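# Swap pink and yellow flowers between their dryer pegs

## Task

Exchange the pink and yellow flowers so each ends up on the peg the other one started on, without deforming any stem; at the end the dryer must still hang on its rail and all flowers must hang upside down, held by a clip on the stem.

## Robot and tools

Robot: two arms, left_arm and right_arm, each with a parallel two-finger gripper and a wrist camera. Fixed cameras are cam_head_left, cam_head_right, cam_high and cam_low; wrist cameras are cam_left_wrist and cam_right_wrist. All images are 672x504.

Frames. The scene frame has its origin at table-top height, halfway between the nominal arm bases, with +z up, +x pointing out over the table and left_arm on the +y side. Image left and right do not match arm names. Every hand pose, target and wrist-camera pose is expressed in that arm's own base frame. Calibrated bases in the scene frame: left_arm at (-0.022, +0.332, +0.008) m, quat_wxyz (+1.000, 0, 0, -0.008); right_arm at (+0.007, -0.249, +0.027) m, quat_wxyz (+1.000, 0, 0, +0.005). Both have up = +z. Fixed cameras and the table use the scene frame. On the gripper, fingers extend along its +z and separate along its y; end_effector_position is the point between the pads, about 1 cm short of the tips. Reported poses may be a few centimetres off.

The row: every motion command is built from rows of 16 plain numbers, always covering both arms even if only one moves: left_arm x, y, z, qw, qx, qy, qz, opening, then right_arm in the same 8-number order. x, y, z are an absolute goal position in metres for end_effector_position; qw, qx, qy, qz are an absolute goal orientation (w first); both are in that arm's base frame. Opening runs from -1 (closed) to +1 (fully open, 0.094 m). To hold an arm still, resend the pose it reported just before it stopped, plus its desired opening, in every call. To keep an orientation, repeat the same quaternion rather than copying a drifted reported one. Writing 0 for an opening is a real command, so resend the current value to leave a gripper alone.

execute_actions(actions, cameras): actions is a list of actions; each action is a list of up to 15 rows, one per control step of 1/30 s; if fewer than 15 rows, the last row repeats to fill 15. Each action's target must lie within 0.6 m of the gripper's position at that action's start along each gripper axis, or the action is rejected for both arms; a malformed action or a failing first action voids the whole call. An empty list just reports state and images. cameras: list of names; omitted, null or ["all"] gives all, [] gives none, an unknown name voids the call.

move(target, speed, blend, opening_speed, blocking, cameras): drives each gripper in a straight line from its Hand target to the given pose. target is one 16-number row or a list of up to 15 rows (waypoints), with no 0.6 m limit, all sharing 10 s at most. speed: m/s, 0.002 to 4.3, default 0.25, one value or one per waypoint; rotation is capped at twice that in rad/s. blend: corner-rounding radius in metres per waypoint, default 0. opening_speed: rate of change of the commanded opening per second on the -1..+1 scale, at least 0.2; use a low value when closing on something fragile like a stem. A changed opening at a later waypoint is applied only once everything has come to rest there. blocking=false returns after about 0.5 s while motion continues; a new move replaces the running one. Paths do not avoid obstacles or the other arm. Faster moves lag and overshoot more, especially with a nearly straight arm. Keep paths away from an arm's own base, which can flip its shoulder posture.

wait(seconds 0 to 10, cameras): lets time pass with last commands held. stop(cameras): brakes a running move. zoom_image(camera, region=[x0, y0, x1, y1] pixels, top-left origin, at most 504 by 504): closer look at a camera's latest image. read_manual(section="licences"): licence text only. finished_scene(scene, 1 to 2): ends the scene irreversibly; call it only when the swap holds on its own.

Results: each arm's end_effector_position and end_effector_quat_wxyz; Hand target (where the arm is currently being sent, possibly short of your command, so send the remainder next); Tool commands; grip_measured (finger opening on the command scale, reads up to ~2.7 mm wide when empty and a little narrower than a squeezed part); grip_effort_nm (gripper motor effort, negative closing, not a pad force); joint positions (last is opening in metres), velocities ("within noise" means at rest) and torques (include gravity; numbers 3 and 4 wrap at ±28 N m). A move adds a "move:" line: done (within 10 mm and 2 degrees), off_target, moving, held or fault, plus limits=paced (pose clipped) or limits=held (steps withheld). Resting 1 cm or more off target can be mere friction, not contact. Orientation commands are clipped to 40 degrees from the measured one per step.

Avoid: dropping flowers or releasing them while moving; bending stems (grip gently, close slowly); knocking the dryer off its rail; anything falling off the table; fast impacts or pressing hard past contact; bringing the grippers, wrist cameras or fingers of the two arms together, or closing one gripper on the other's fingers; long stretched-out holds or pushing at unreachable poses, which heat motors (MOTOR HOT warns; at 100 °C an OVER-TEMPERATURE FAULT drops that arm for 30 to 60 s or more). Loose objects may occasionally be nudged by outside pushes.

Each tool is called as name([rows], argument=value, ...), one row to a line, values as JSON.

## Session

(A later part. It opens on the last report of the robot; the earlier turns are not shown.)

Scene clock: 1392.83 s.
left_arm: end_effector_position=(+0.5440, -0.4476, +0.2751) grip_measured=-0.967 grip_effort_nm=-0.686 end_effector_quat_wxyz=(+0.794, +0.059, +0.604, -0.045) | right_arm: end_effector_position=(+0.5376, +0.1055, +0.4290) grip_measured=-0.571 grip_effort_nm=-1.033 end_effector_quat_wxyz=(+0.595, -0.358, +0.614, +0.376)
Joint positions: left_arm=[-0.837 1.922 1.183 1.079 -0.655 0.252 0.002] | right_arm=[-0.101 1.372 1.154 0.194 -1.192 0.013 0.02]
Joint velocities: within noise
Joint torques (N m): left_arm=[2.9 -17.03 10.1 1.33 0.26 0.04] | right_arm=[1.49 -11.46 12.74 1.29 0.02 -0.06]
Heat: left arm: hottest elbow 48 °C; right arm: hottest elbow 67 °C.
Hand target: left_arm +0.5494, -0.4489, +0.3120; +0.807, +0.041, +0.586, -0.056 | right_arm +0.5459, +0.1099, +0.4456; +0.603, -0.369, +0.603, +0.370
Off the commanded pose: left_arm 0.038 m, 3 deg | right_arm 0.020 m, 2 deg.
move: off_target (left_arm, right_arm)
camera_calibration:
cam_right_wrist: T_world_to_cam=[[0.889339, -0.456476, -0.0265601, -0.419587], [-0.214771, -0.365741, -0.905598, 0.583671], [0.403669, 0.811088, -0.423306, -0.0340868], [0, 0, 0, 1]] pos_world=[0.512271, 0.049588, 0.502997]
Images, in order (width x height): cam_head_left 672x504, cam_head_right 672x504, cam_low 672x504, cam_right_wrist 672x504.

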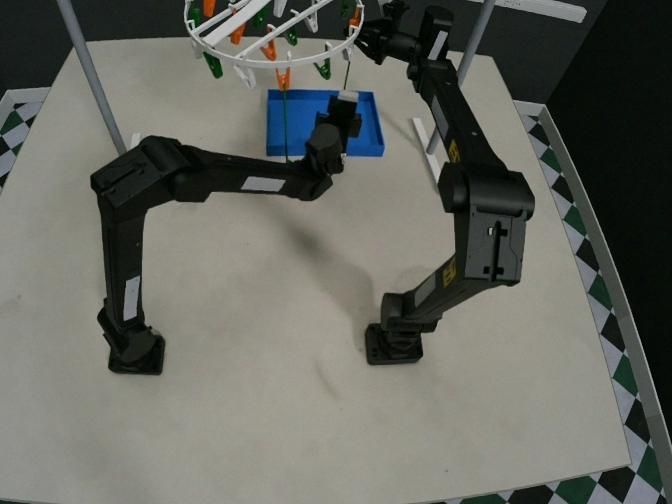

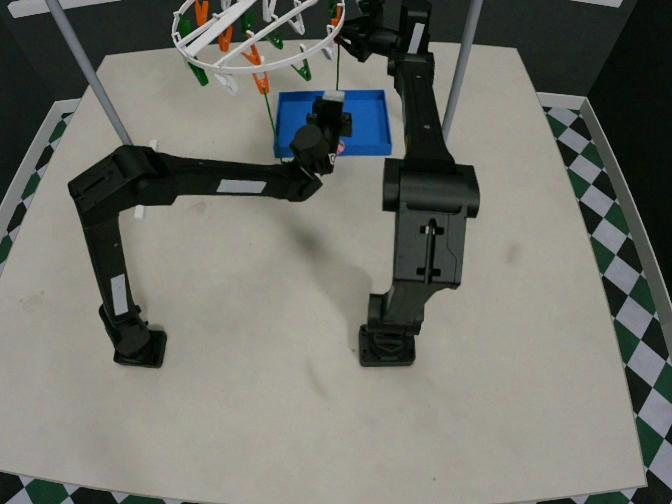

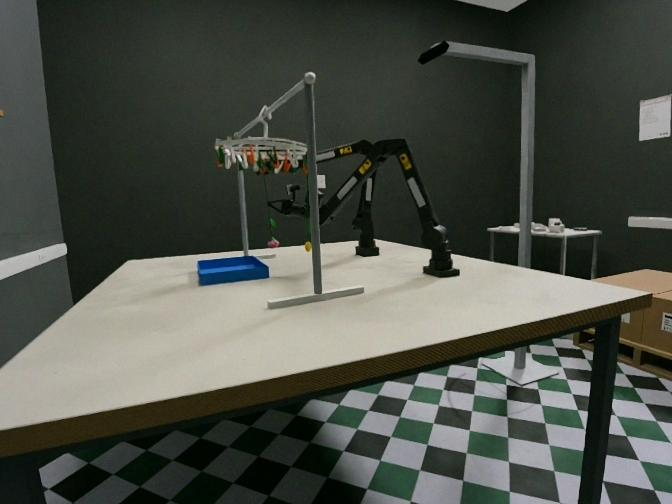

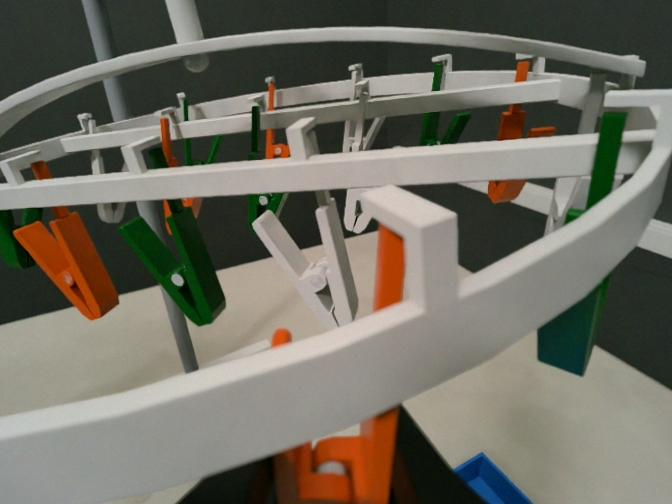

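move(target=[0.551,-0.4505,0.312, 0.8071,0.0410,0.5864,-0.0564, -0.97, 0.547,0.110,0.446, 0.6029,-0.3695,0.6029,0.3695, 0.3], opening_speed=0.5, cameras=["cam_right_wrist","cam_low","cam_head_right"])

zoom_image(camera="cam_low", region=[250, 160, 275, 190])

zoom_image(camera="cam_head_right", region=[325, 25, 350, 60])

zoom_image(camera="cam_right_wrist", region=[230, 350, 430, 504])

Scene clock: 1398.77 s.
left_arm: end_effector_position=(+0.5439, -0.4476, +0.2753) grip_measured=-0.965 grip_effort_nm=-0.598 end_effector_quat_wxyz=(+0.794, +0.059, +0.604, -0.045) | right_arm: end_effector_position=(+0.5376, +0.1055, +0.4290) grip_measured=+0.298 grip_effort_nm=0.076 end_effector_quat_wxyz=(+0.595, -0.358, +0.614, +0.376)
Joint positions: left_arm=[-0.837 1.922 1.183 1.078 -0.655 0.252 0.002] | right_arm=[-0.101 1.372 1.154 0.194 -1.192 0.013 0.061]
Joint velocities: within noise
Joint torques (N m): left_arm=[2.9 -16.97 10.09 1.39 0.25 0.04] | right_arm=[1.44 -11.46 12.83 1.35 0 -0.06]
Heat: left arm: hottest elbow 48 °C; right arm: hottest elbow 67 °C.
Hand target: left_arm +0.5494, -0.4490, +0.3118; +0.807, +0.041, +0.586, -0.056 | right_arm +0.5460, +0.1098, +0.4456; +0.603, -0.369, +0.603, +0.370
Off the commanded pose: left_arm 0.038 m, 3 deg | right_arm 0.020 m, 2 deg.
move: off_target (left_arm, right_arm)
camera_calibration:
cam_right_wrist: T_world_to_cam=[[0.889156, -0.456831, -0.0265673, -0.419562], [-0.21493, -0.365666, -0.90559, 0.583766], [0.403987, 0.810921, -0.423321, -0.0342736], [0, 0, 0, 1]] pos_world=[0.512371, 0.0495875, 0.502997]
Images, in order (width x height): cam_head_right 672x504, cam_low 672x504, cam_right_wrist 672x504.

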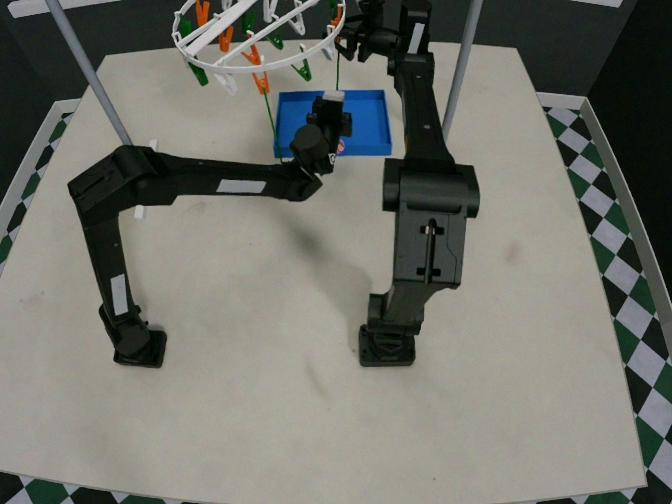

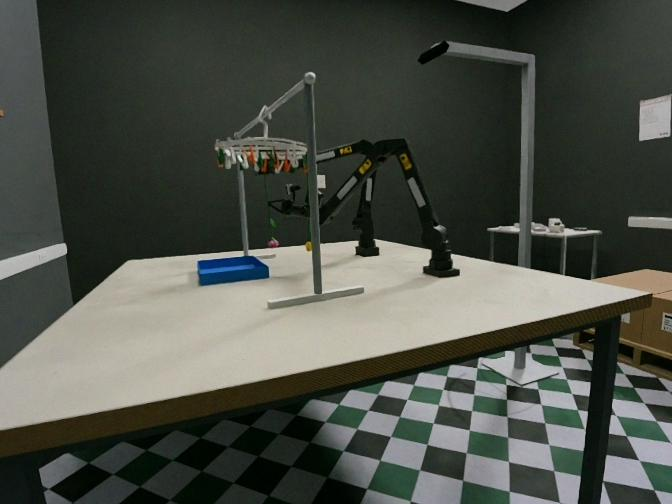

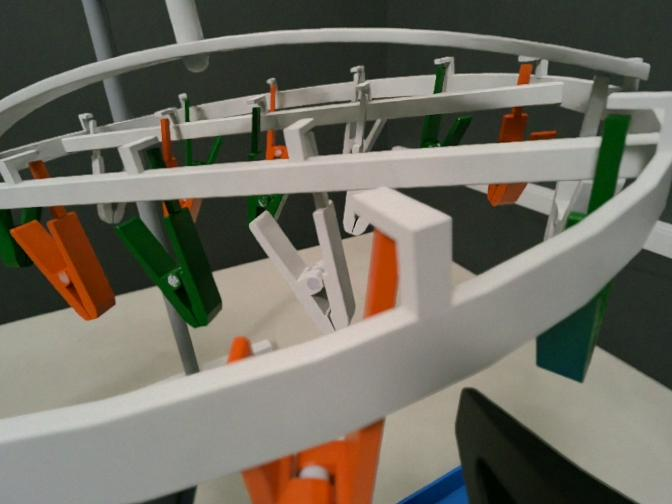

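Scaled by 16.800 from the camera's 672x504 image, which has a finer 960x720 frame.

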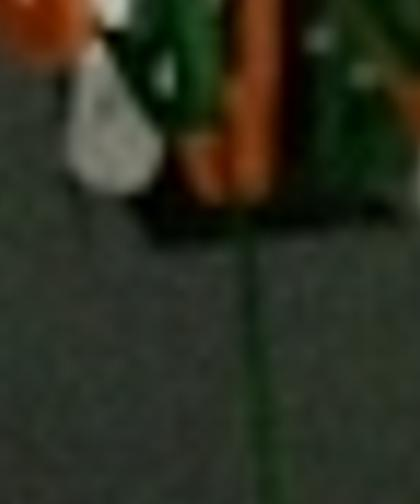

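Scaled by 14.400 from the camera's 672x504 image, which has a finer 960x720 frame.

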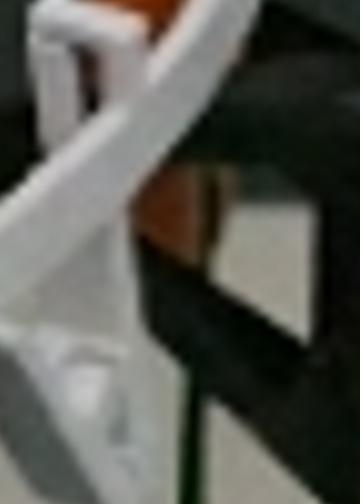

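Scaled by 2.520 from the camera's 672x504 image, which has a finer 960x720 frame.

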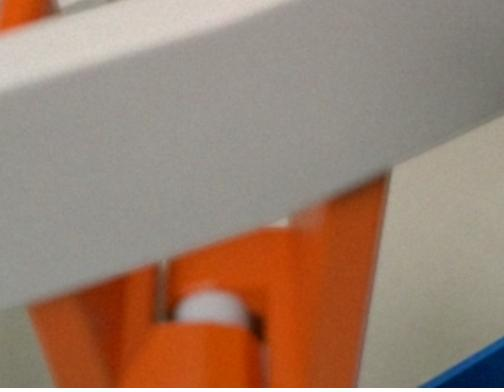

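move([
  [0.551,-0.4505,0.312, 0.8071,0.0410,0.5864,-0.0564, -0.97, 0.512,0.054,0.432, 0.6029,-0.3695,0.6029,0.3695, 0.3],
  [0.551,-0.4505,0.312, 0.8071,0.0410,0.5864,-0.0564, -0.97, 0.44,0.01,0.45, 0.6272,-0.3265,0.6272,0.3265, 0.3],
], speed=0.12)

zoom_image(camera="cam_low", region=[250, 160, 275, 190])

zoom_image(camera="cam_head_right", region=[315, 10, 365, 60])

zoom_image(camera="cam_right_wrist", region=[250, 230, 450, 430])

Scene clock: 1404.10 s.
left_arm: end_effector_position=(+0.5439, -0.4476, +0.2755) grip_measured=-0.967 grip_effort_nm=-0.515 end_effector_quat_wxyz=(+0.794, +0.059, +0.604, -0.045) | right_arm: end_effector_position=(+0.4409, +0.0138, +0.4576) grip_measured=+0.299 grip_effort_nm=0.076 end_effector_quat_wxyz=(+0.629, -0.331, +0.623, +0.327)
Joint positions: left_arm=[-0.837 1.921 1.183 1.078 -0.655 0.252 0.002] | right_arm=[-0.355 1.106 0.99 0.14 -1.323 0.012 0.061]
Joint velocities: within noise
Joint torques (N m): left_arm=[2.9 -16.91 10.1 1.39 0.25 0.04] | right_arm=[-0.15 -7.47 8.1 1.22 -0.07 -0.07]
Heat: left arm: hottest elbow 49 °C; right arm: hottest elbow 67 °C.
Hand target: left_arm +0.5494, -0.4490, +0.3120; +0.807, +0.041, +0.586, -0.056 | right_arm +0.4400, +0.0101, +0.4501; +0.627, -0.327, +0.627, +0.327
Off the commanded pose: left_arm 0.037 m, 3 deg | right_arm 0.009 m, 1 deg.
move: off_target (left_arm)
camera_calibration:
cam_left_wrist: T_world_to_cam=[[-0.133672, -0.989737, -0.0505125, -0.356459], [-0.157554, 0.0715454, -0.984915, 0.427813], [0.978421, -0.123697, -0.165501, -0.451416], [0, 0, 0, 1]] pos_world=[0.461431, -0.439248, 0.328644]
cam_right_wrist: T_world_to_cam=[[0.826704, -0.562325, 0.0187472, -0.366452], [-0.216675, -0.348942, -0.911752, 0.558707], [0.519243, 0.749687, -0.410313, 0.0353107], [0, 0, 0, 1]] pos_world=[0.40567, -0.0375807, 0.530761]

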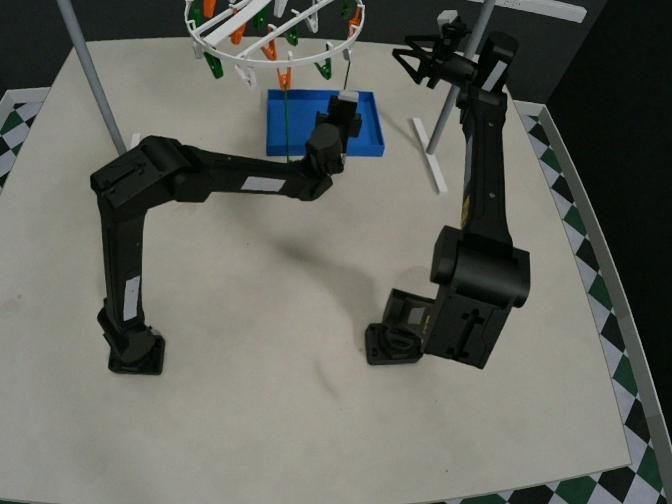

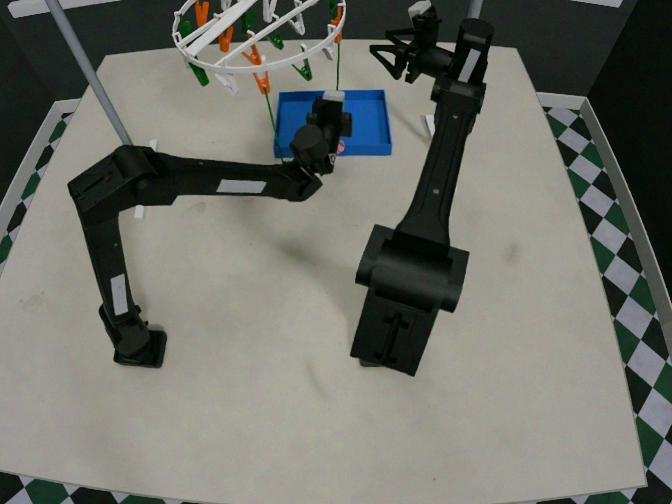

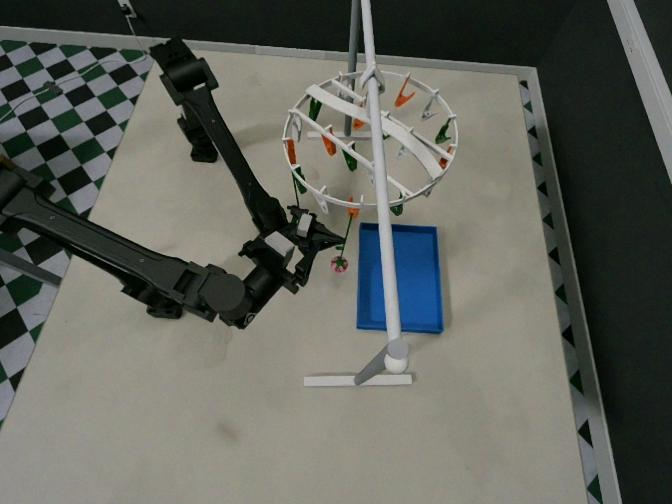

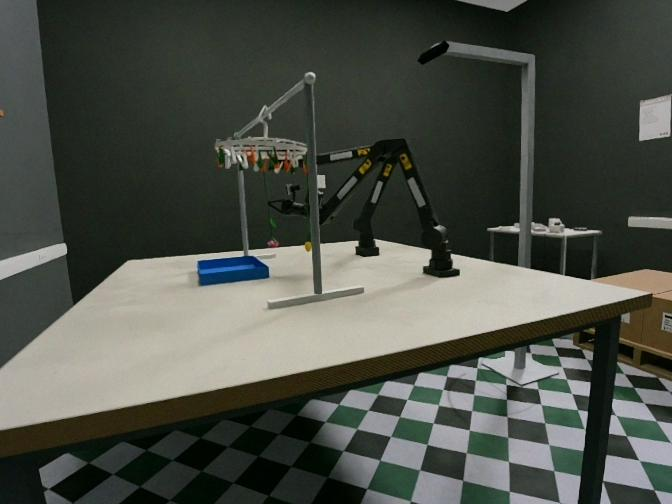

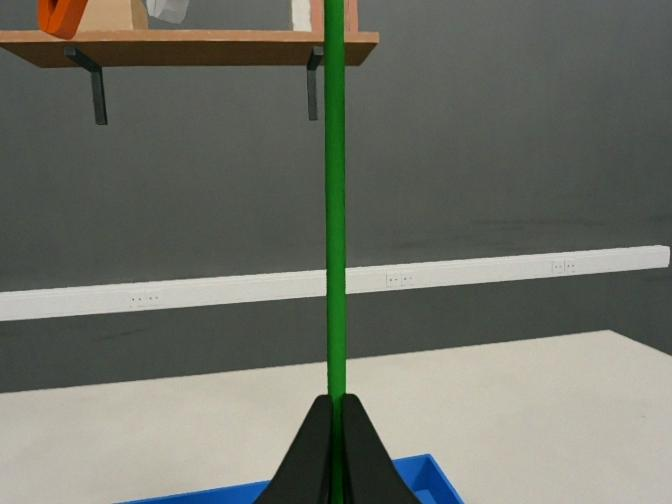

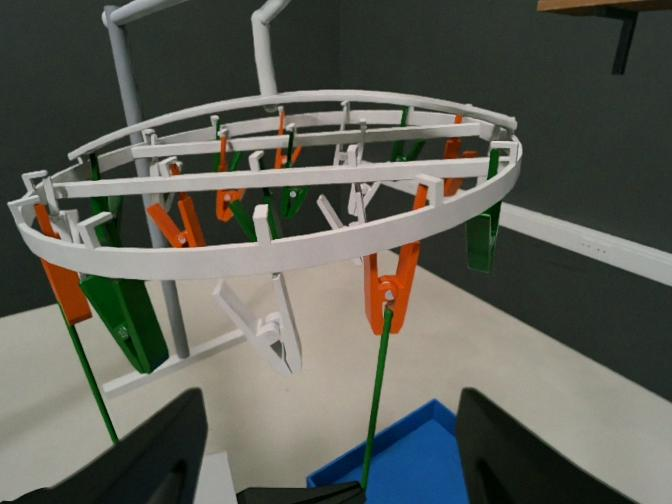

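Scaled by 16.800 from the camera's 672x504 image, which has a finer 960x720 frame.

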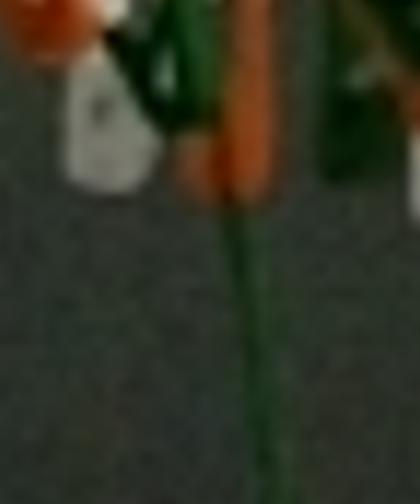

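Scaled by 10.080 from the camera's 672x504 image, which has a finer 960x720 frame.

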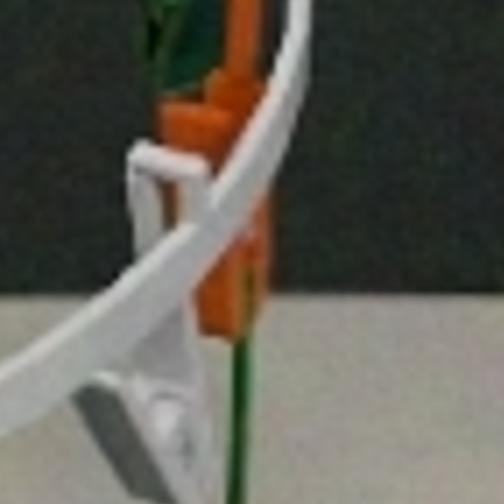

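Scaled by 2.520 from the camera's 672x504 image, which has a finer 960x720 frame.

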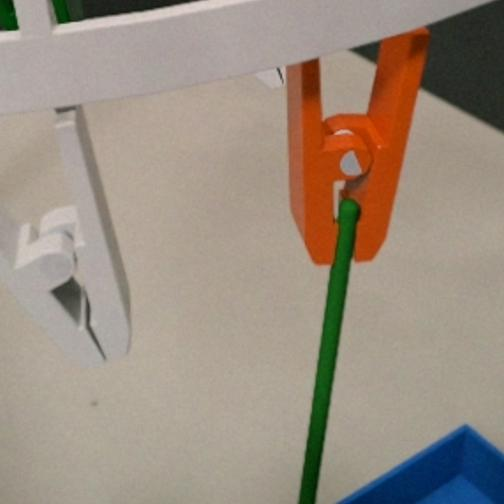

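zoom_image(camera="cam_right_wrist", region=[350, 260, 430, 350])

zoom_image(camera="cam_high", region=[310, 170, 400, 260])

Scaled by 5.600 from the camera's 672x504 image, which has a finer 960x720 frame.

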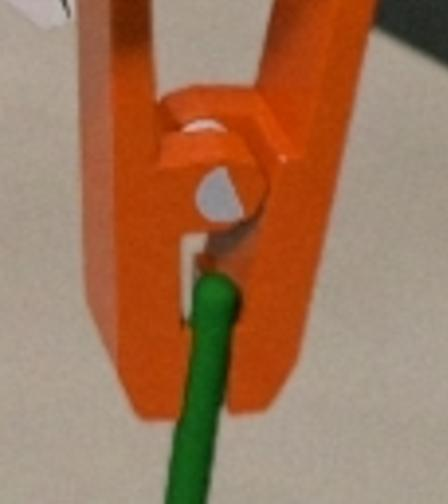

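Scaled by 5.600 from the camera's 672x504 image, which has a finer 960x720 frame.

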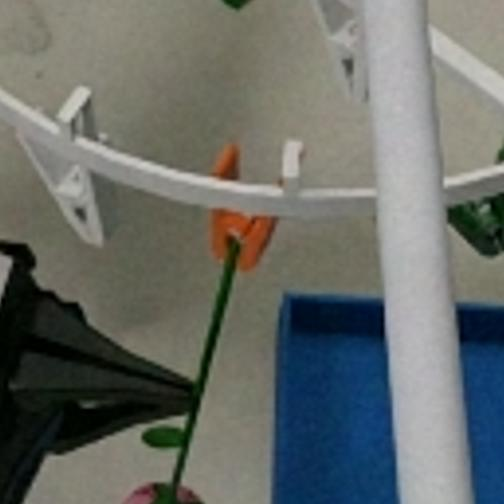

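move(target=[0.549,-0.4505,0.262, 0.8071,0.0410,0.5864,-0.0564, -0.97, 0.44,0.01,0.45, 0.6272,-0.3265,0.6272,0.3265, 0.3], speed=0.04, cameras=["cam_right_wrist"])

zoom_image(camera="cam_right_wrist", region=[350, 260, 430, 350])

Scene clock: 1419.73 s.
left_arm: end_effector_position=(+0.5441, -0.4478, +0.2601) grip_measured=-0.967 grip_effort_nm=-0.662 end_effector_quat_wxyz=(+0.802, +0.048, +0.593, -0.053) | right_arm: end_effector_position=(+0.4409, +0.0138, +0.4575) grip_measured=+0.299 grip_effort_nm=0.076 end_effector_quat_wxyz=(+0.629, -0.331, +0.623, +0.327)
Joint positions: left_arm=[-0.837 1.969 1.183 1.162 -0.655 0.252 0.002] | right_arm=[-0.355 1.106 0.99 0.139 -1.323 0.012 0.061]
Joint velocities: within noise
Joint torques (N m): left_arm=[2.73 -14.15 8.16 2.52 0.18 0.05] | right_arm=[-0.26 -7.53 8.13 1.24 -0.08 -0.07]
Heat: left arm: hottest elbow 50 °C; right arm: hottest elbow 62 °C.
Hand target: left_arm +0.5489, -0.4503, +0.2620; +0.807, +0.041, +0.586, -0.057 | right_arm +0.4400, +0.0101, +0.4502; +0.627, -0.327, +0.627, +0.327
Off the commanded pose: left_arm 0.006 m, 1 deg | right_arm 0.008 m, 1 deg.
move: done
camera_calibration:
cam_right_wrist: T_world_to_cam=[[0.826711, -0.562325, 0.0184138, -0.366278], [-0.216963, -0.348827, -0.911727, 0.558815], [0.51911, 0.74974, -0.410383, 0.0354034], [0, 0, 0, 1]] pos_world=[0.40567, -0.0375807, 0.530761]
Images, in order (width x height): cam_right_wrist 672x504.

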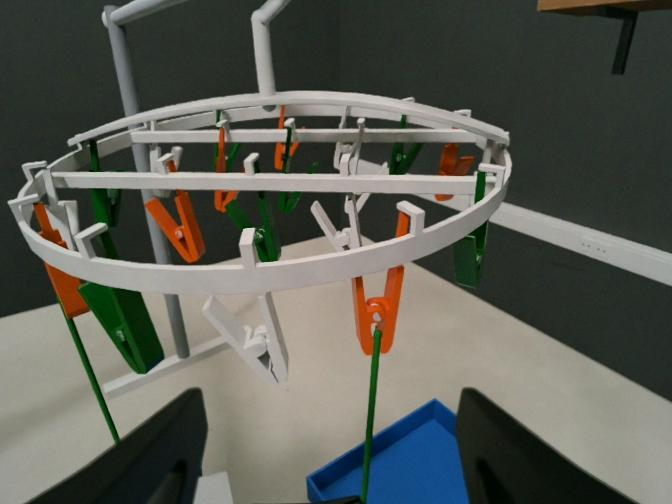

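Scaled by 5.600 from the camera's 672x504 image, which has a finer 960x720 frame.

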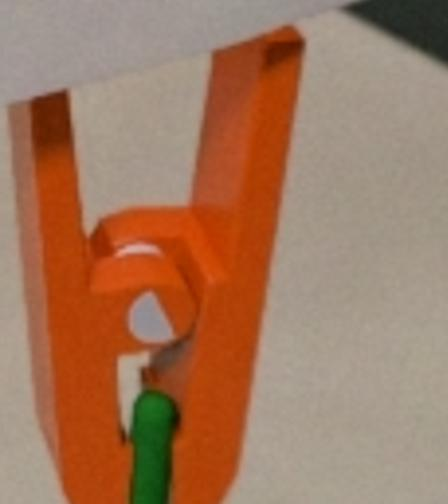

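move(target=[0.549,-0.4505,0.306, 0.8071,0.0410,0.5864,-0.0564, -0.97, 0.44,0.01,0.45, 0.6272,-0.3265,0.6272,0.3265, 0.3], speed=0.05, cameras=["cam_right_wrist"])

move(target=[0.549,-0.4505,0.306, 0.8071,0.0410,0.5864,-0.0564, -0.1, 0.44,0.01,0.45, 0.6272,-0.3265,0.6272,0.3265, 0.3], opening_speed=0.5, cameras=["cam_left_wrist","cam_right_wrist"])

Scene clock: 1425.20 s.
left_arm: end_effector_position=(+0.5437, -0.4474, +0.2747) grip_measured=-0.967 grip_effort_nm=-0.569 end_effector_quat_wxyz=(+0.796, +0.056, +0.601, -0.047) | right_arm: end_effector_position=(+0.4409, +0.0138, +0.4575) grip_measured=+0.299 grip_effort_nm=0.076 end_effector_quat_wxyz=(+0.629, -0.331, +0.623, +0.327)
Joint positions: left_arm=[-0.837 1.927 1.183 1.094 -0.655 0.252 0.002] | right_arm=[-0.355 1.106 0.99 0.139 -1.323 0.012 0.061]
Joint velocities: within noise
Joint torques (N m): left_arm=[2.73 -16.79 9.61 1.35 0.16 0.05] | right_arm=[-0.26 -7.65 8.1 1.26 -0.09 -0.07]
Heat: left arm: hottest elbow 50 °C; right arm: hottest elbow 61 °C.
Hand target: left_arm +0.5478, -0.4493, +0.3061; +0.807, +0.041, +0.586, -0.056 | right_arm +0.4400, +0.0101, +0.4502; +0.627, -0.327, +0.627, +0.327
Off the commanded pose: left_arm 0.032 m, 3 deg | right_arm 0.008 m, 1 deg.
move: off_target (left_arm)
camera_calibration:
cam_right_wrist: T_world_to_cam=[[0.826711, -0.562325, 0.0184138, -0.366278], [-0.216963, -0.348827, -0.911727, 0.558815], [0.51911, 0.74974, -0.410383, 0.0354034], [0, 0, 0, 1]] pos_world=[0.40567, -0.0375807, 0.530761]
Images, in order (width x height): cam_right_wrist 672x504.

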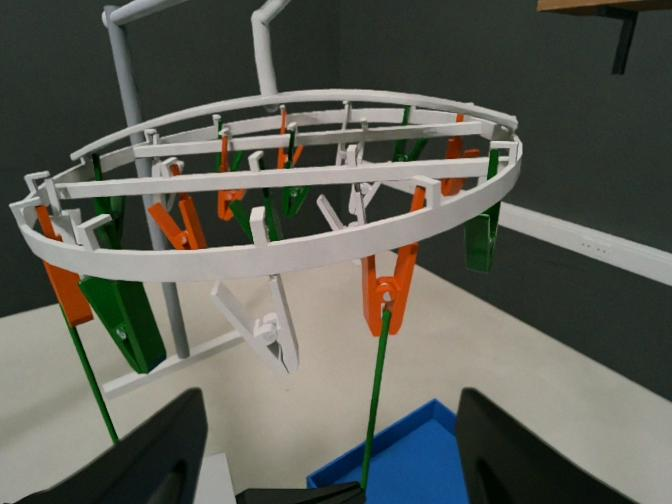

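Scene clock: 1427.30 s.
left_arm: end_effector_position=(+0.5437, -0.4474, +0.2747) grip_measured=-0.102 grip_effort_nm=0.056 end_effector_quat_wxyz=(+0.796, +0.056, +0.601, -0.047) | right_arm: end_effector_position=(+0.4409, +0.0138, +0.4575) grip_measured=+0.299 grip_effort_nm=0.071 end_effector_quat_wxyz=(+0.629, -0.331, +0.623, +0.327)
Joint positions: left_arm=[-0.837 1.927 1.183 1.094 -0.655 0.252 0.042] | right_arm=[-0.355 1.106 0.99 0.139 -1.323 0.012 0.061]
Joint velocities: within noise
Joint torques (N m): left_arm=[2.73 -16.79 9.61 1.39 0.16 0.05] | right_arm=[-0.21 -7.77 8.12 1.22 -0.08 -0.07]
Heat: left arm: hottest elbow 50 °C; right arm: hottest elbow 61 °C.
Hand target: left_arm +0.5478, -0.4493, +0.3061; +0.807, +0.041, +0.586, -0.057 | right_arm +0.4400, +0.0101, +0.4502; +0.627, -0.327, +0.627, +0.327
Off the commanded pose: left_arm 0.032 m, 3 deg | right_arm 0.008 m, 1 deg.
move: off_target (left_arm)
camera_calibration:
cam_left_wrist: T_world_to_cam=[[-0.133383, -0.990072, -0.0443432, -0.35831], [-0.151239, 0.064553, -0.986387, 0.42071], [0.979457, -0.124861, -0.158347, -0.454434], [0, 0, 0, 1]] pos_world=[0.460934, -0.438652, 0.327136]
cam_right_wrist: T_world_to_cam=[[0.826711, -0.562325, 0.0184138, -0.366278], [-0.216963, -0.348827, -0.911727, 0.558815], [0.51911, 0.74974, -0.410383, 0.0354034], [0, 0, 0, 1]] pos_world=[0.40567, -0.0375807, 0.530761]
Images, in order (width x height): cam_left_wrist 672x504, cam_right_wrist 672x504.

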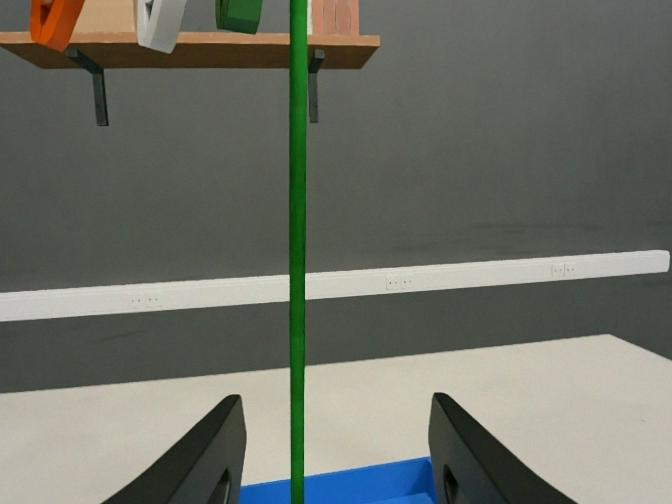

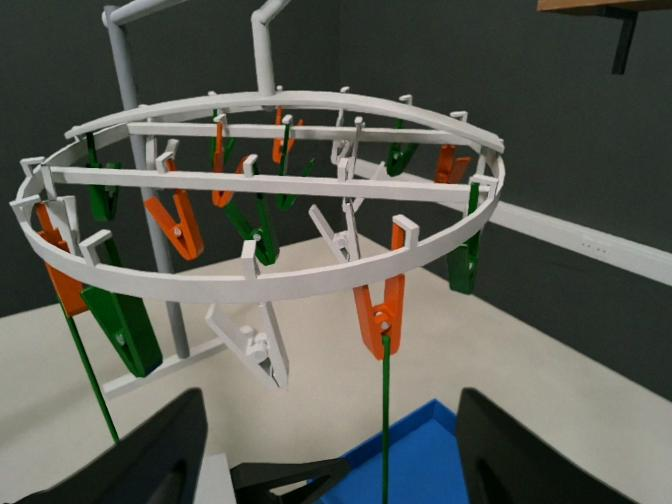

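move(target=[0.46,-0.437,0.262, 0.8071,0.0410,0.5864,-0.0564, -0.1, 0.36,0.0,0.44, 0.6272,-0.3265,0.6272,0.3265, 0.3], speed=0.1)

Scene clock: 1432.03 s.
left_arm: end_effector_position=(+0.4659, -0.4375, +0.2452) grip_measured=-0.102 grip_effort_nm=0.051 end_effector_quat_wxyz=(+0.799, +0.049, +0.597, -0.050) | right_arm: end_effector_position=(+0.3617, +0.0028, +0.4471) grip_measured=+0.299 grip_effort_nm=0.076 end_effector_quat_wxyz=(+0.629, -0.332, +0.623, +0.326)
Joint positions: left_arm=[-0.939 1.896 0.995 1.299 -0.754 0.3 0.042] | right_arm=[-0.482 0.911 0.841 0.095 -1.45 0.012 0.061]
Joint velocities: within noise
Joint torques (N m): left_arm=[2.02 -15.38 5.75 2.4 0.11 0.18] | right_arm=[0.15 -4.01 7.99 1.1 -0.07 -0.04]
Heat: left arm: hottest elbow 50 °C; right arm: hottest elbow 60 °C.
Hand target: left_arm +0.4602, -0.4370, +0.2616; +0.807, +0.041, +0.587, -0.056 | right_arm +0.3601, +0.0001, +0.4401; +0.627, -0.326, +0.627, +0.327
Off the commanded pose: left_arm 0.018 m, 2 deg | right_arm 0.008 m, 1 deg.
move: off_target (left_arm)
camera_calibration:
cam_left_wrist: T_world_to_cam=[[-0.12884, -0.991189, -0.0307494, -0.366282], [-0.142072, 0.0491375, -0.988636, 0.368758], [0.981436, -0.123007, -0.147151, -0.384482], [0, 0, 0, 1]] pos_world=[0.382542, -0.428469, 0.296727]
cam_right_wrist: T_world_to_cam=[[0.826667, -0.56228, 0.0215013, -0.308193], [-0.215975, -0.352349, -0.910607, 0.527378], [0.519592, 0.748125, -0.412714, 0.0814175], [0, 0, 0, 1]] pos_world=[0.32637, -0.0483805, 0.520462]

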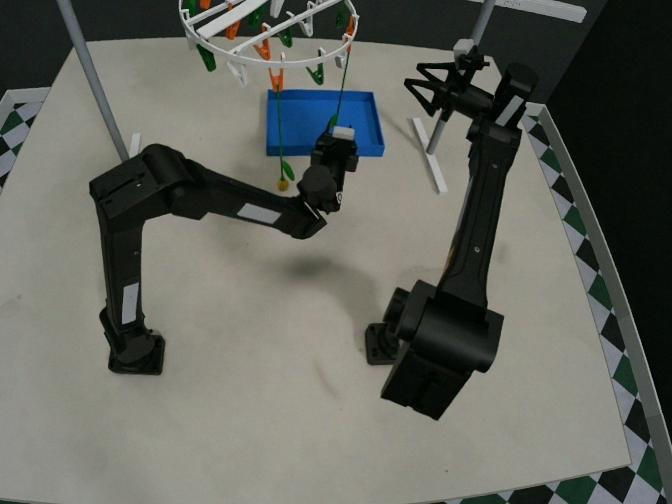

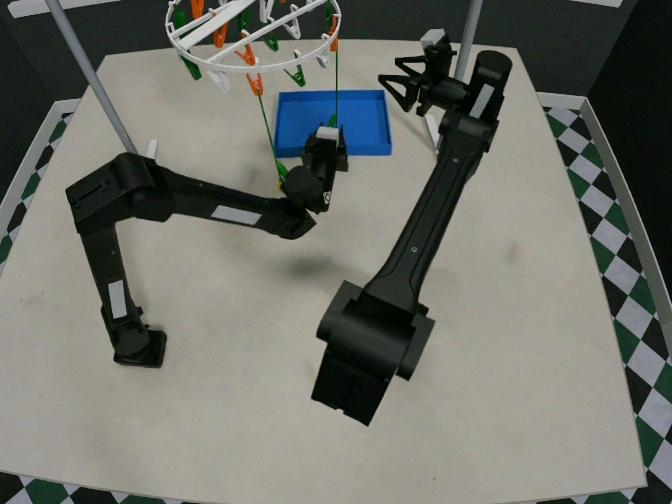

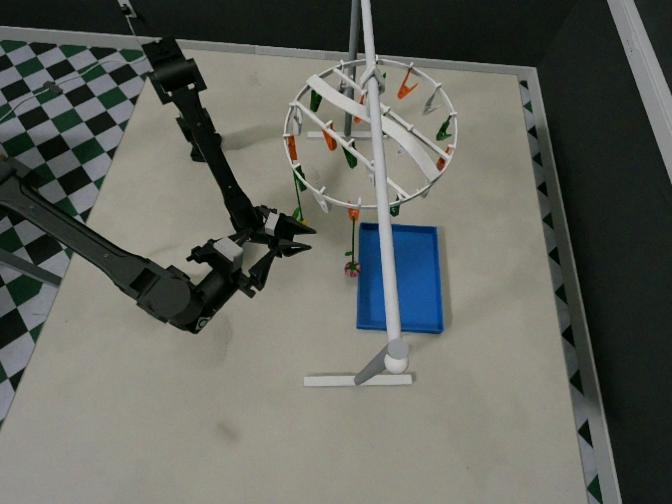

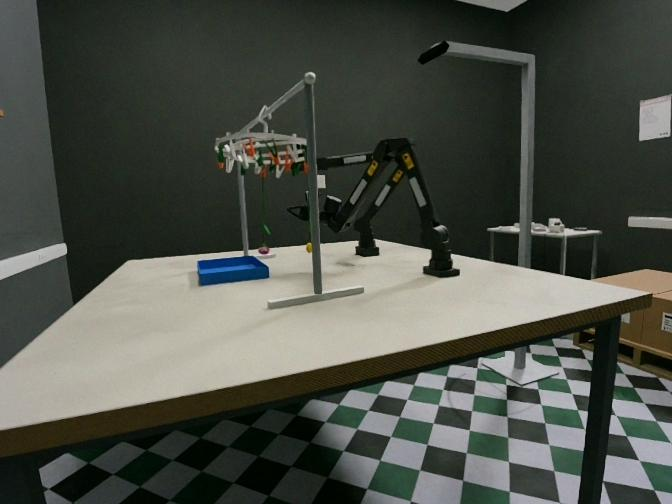

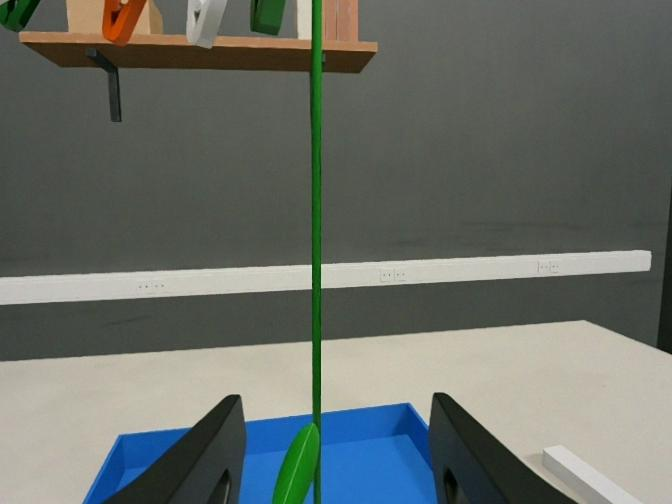

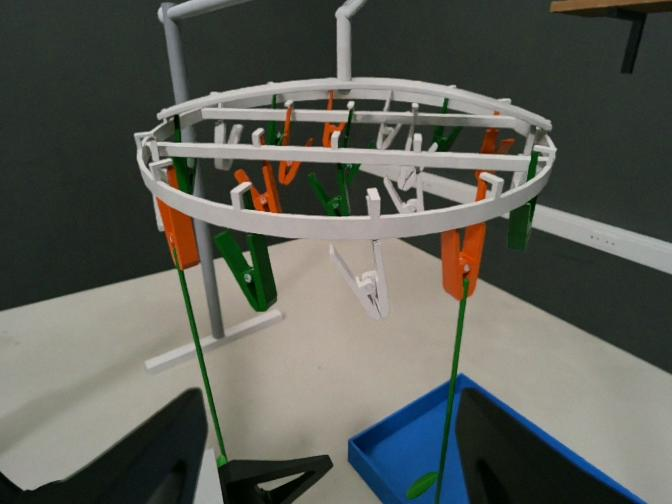

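move(target=[0.33,-0.44,0.255, 0.8071,0.0410,0.5864,-0.0564, -0.1, 0.34,0.0,0.40, 0.6272,-0.3265,0.6272,0.3265, 0.3], speed=0.12)

zoom_image(camera="cam_low", region=[200, 90, 350, 270])

Scene clock: 1436.73 s.
left_arm: end_effector_position=(+0.3340, -0.4425, +0.2425) grip_measured=-0.102 grip_effort_nm=0.051 end_effector_quat_wxyz=(+0.802, +0.050, +0.593, -0.050) | right_arm: end_effector_position=(+0.3427, +0.0020, +0.4034) grip_measured=+0.299 grip_effort_nm=0.076 end_effector_quat_wxyz=(+0.622, -0.323, +0.630, +0.335)
Joint positions: left_arm=[-1.181 1.834 0.822 1.549 -0.965 0.478 0.042] | right_arm=[-0.516 0.873 0.719 0.129 -1.484 -0.006 0.061]
Joint velocities: within noise
Joint torques (N m): left_arm=[2.14 -13.45 4.83 2.1 0.18 0.16] | right_arm=[-0.15 -3.49 7.95 1.98 -0.12 -0.08]
Heat: left arm: hottest elbow 49 °C; right arm: hottest elbow 60 °C.
Hand target: left_arm +0.3302, -0.4400, +0.2547; +0.807, +0.041, +0.587, -0.057 | right_arm +0.3401, +0.0001, +0.3999; +0.627, -0.327, +0.628, +0.326
Off the commanded pose: left_arm 0.013 m, 2 deg | right_arm 0.005 m, 1 deg.
joint sent to its limit (left arm) — joint 4 (wrist pitch), upper limit. The joint targets still meet the commanded pose.
move: off_target (left_arm)
camera_calibration:
cam_left_wrist: T_world_to_cam=[[-0.130706, -0.990869, -0.0330764, -0.386898], [-0.132747, 0.0505533, -0.98986, 0.345457], [0.982494, -0.12499, -0.138142, -0.259501], [0, 0, 0, 1]] pos_world=[0.250246, -0.433264, 0.293308]
cam_right_wrist: T_world_to_cam=[[0.827066, -0.562004, -0.0106329, -0.279166], [-0.242598, -0.339825, -0.908661, 0.491499], [0.507058, 0.754102, -0.417399, 0.0799789], [0, 0, 0, 1]] pos_world=[0.309571, -0.0501805, 0.477021]

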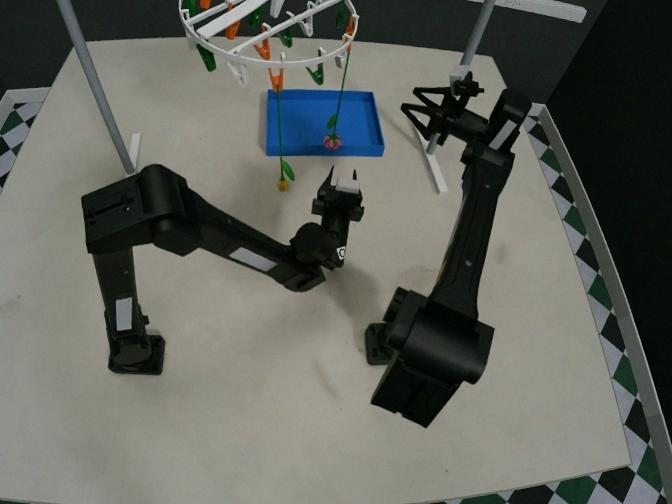

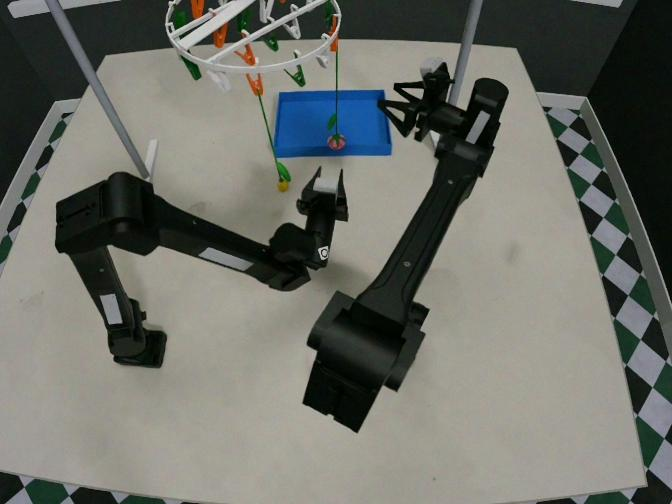

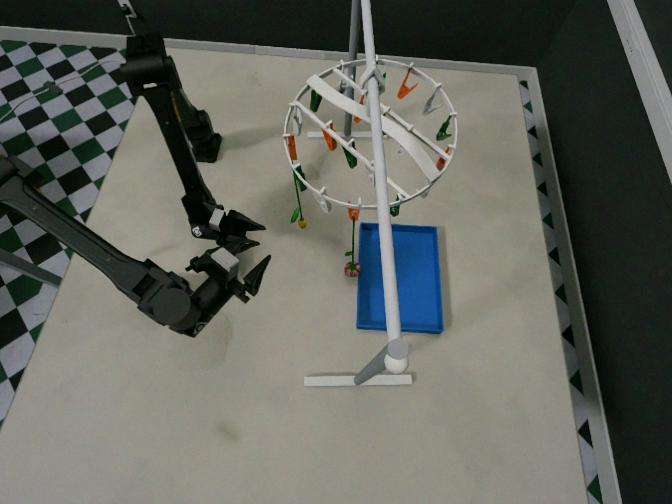

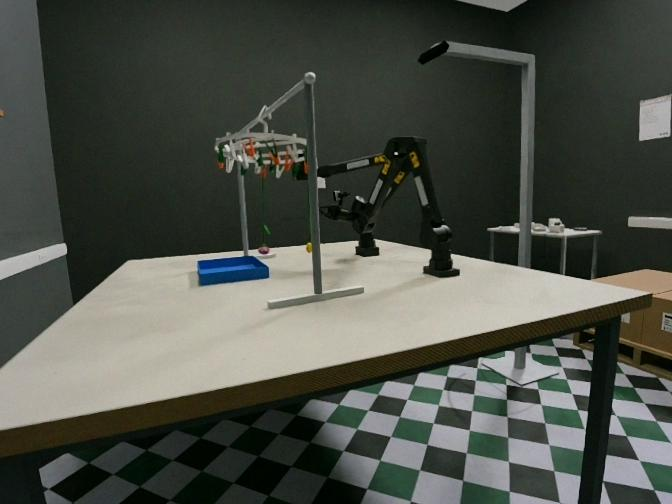

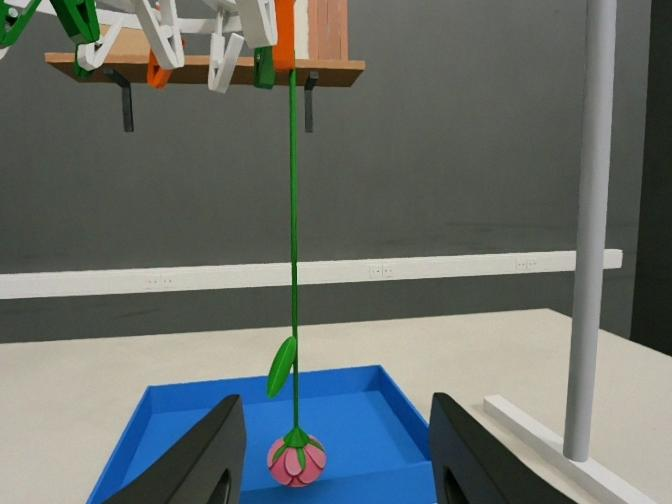

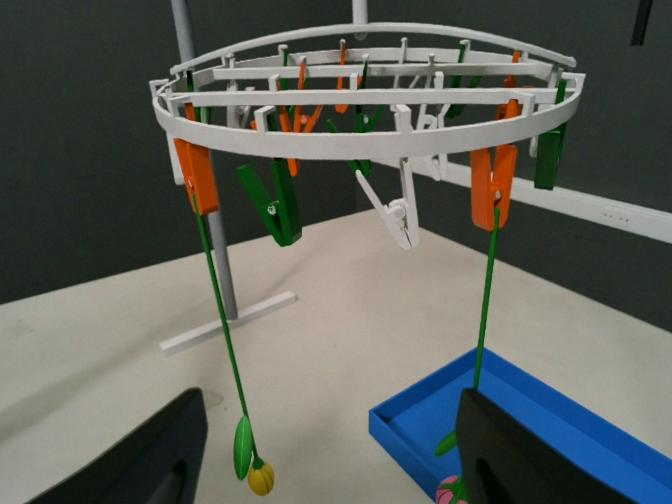

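Scaled by 2.800 from the camera's 672x504 image, which has a finer 960x720 frame.

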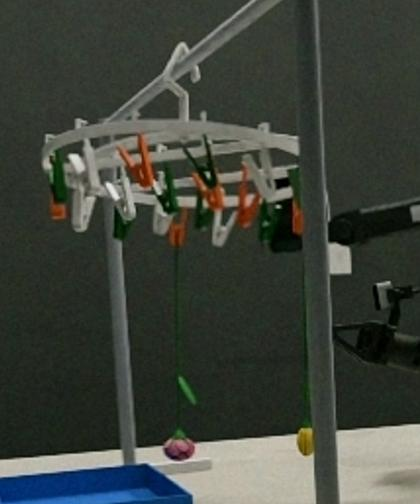

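Both hang head down on swapped pegs.

finished_scene(scene=1)

The scene is finished: the task was done.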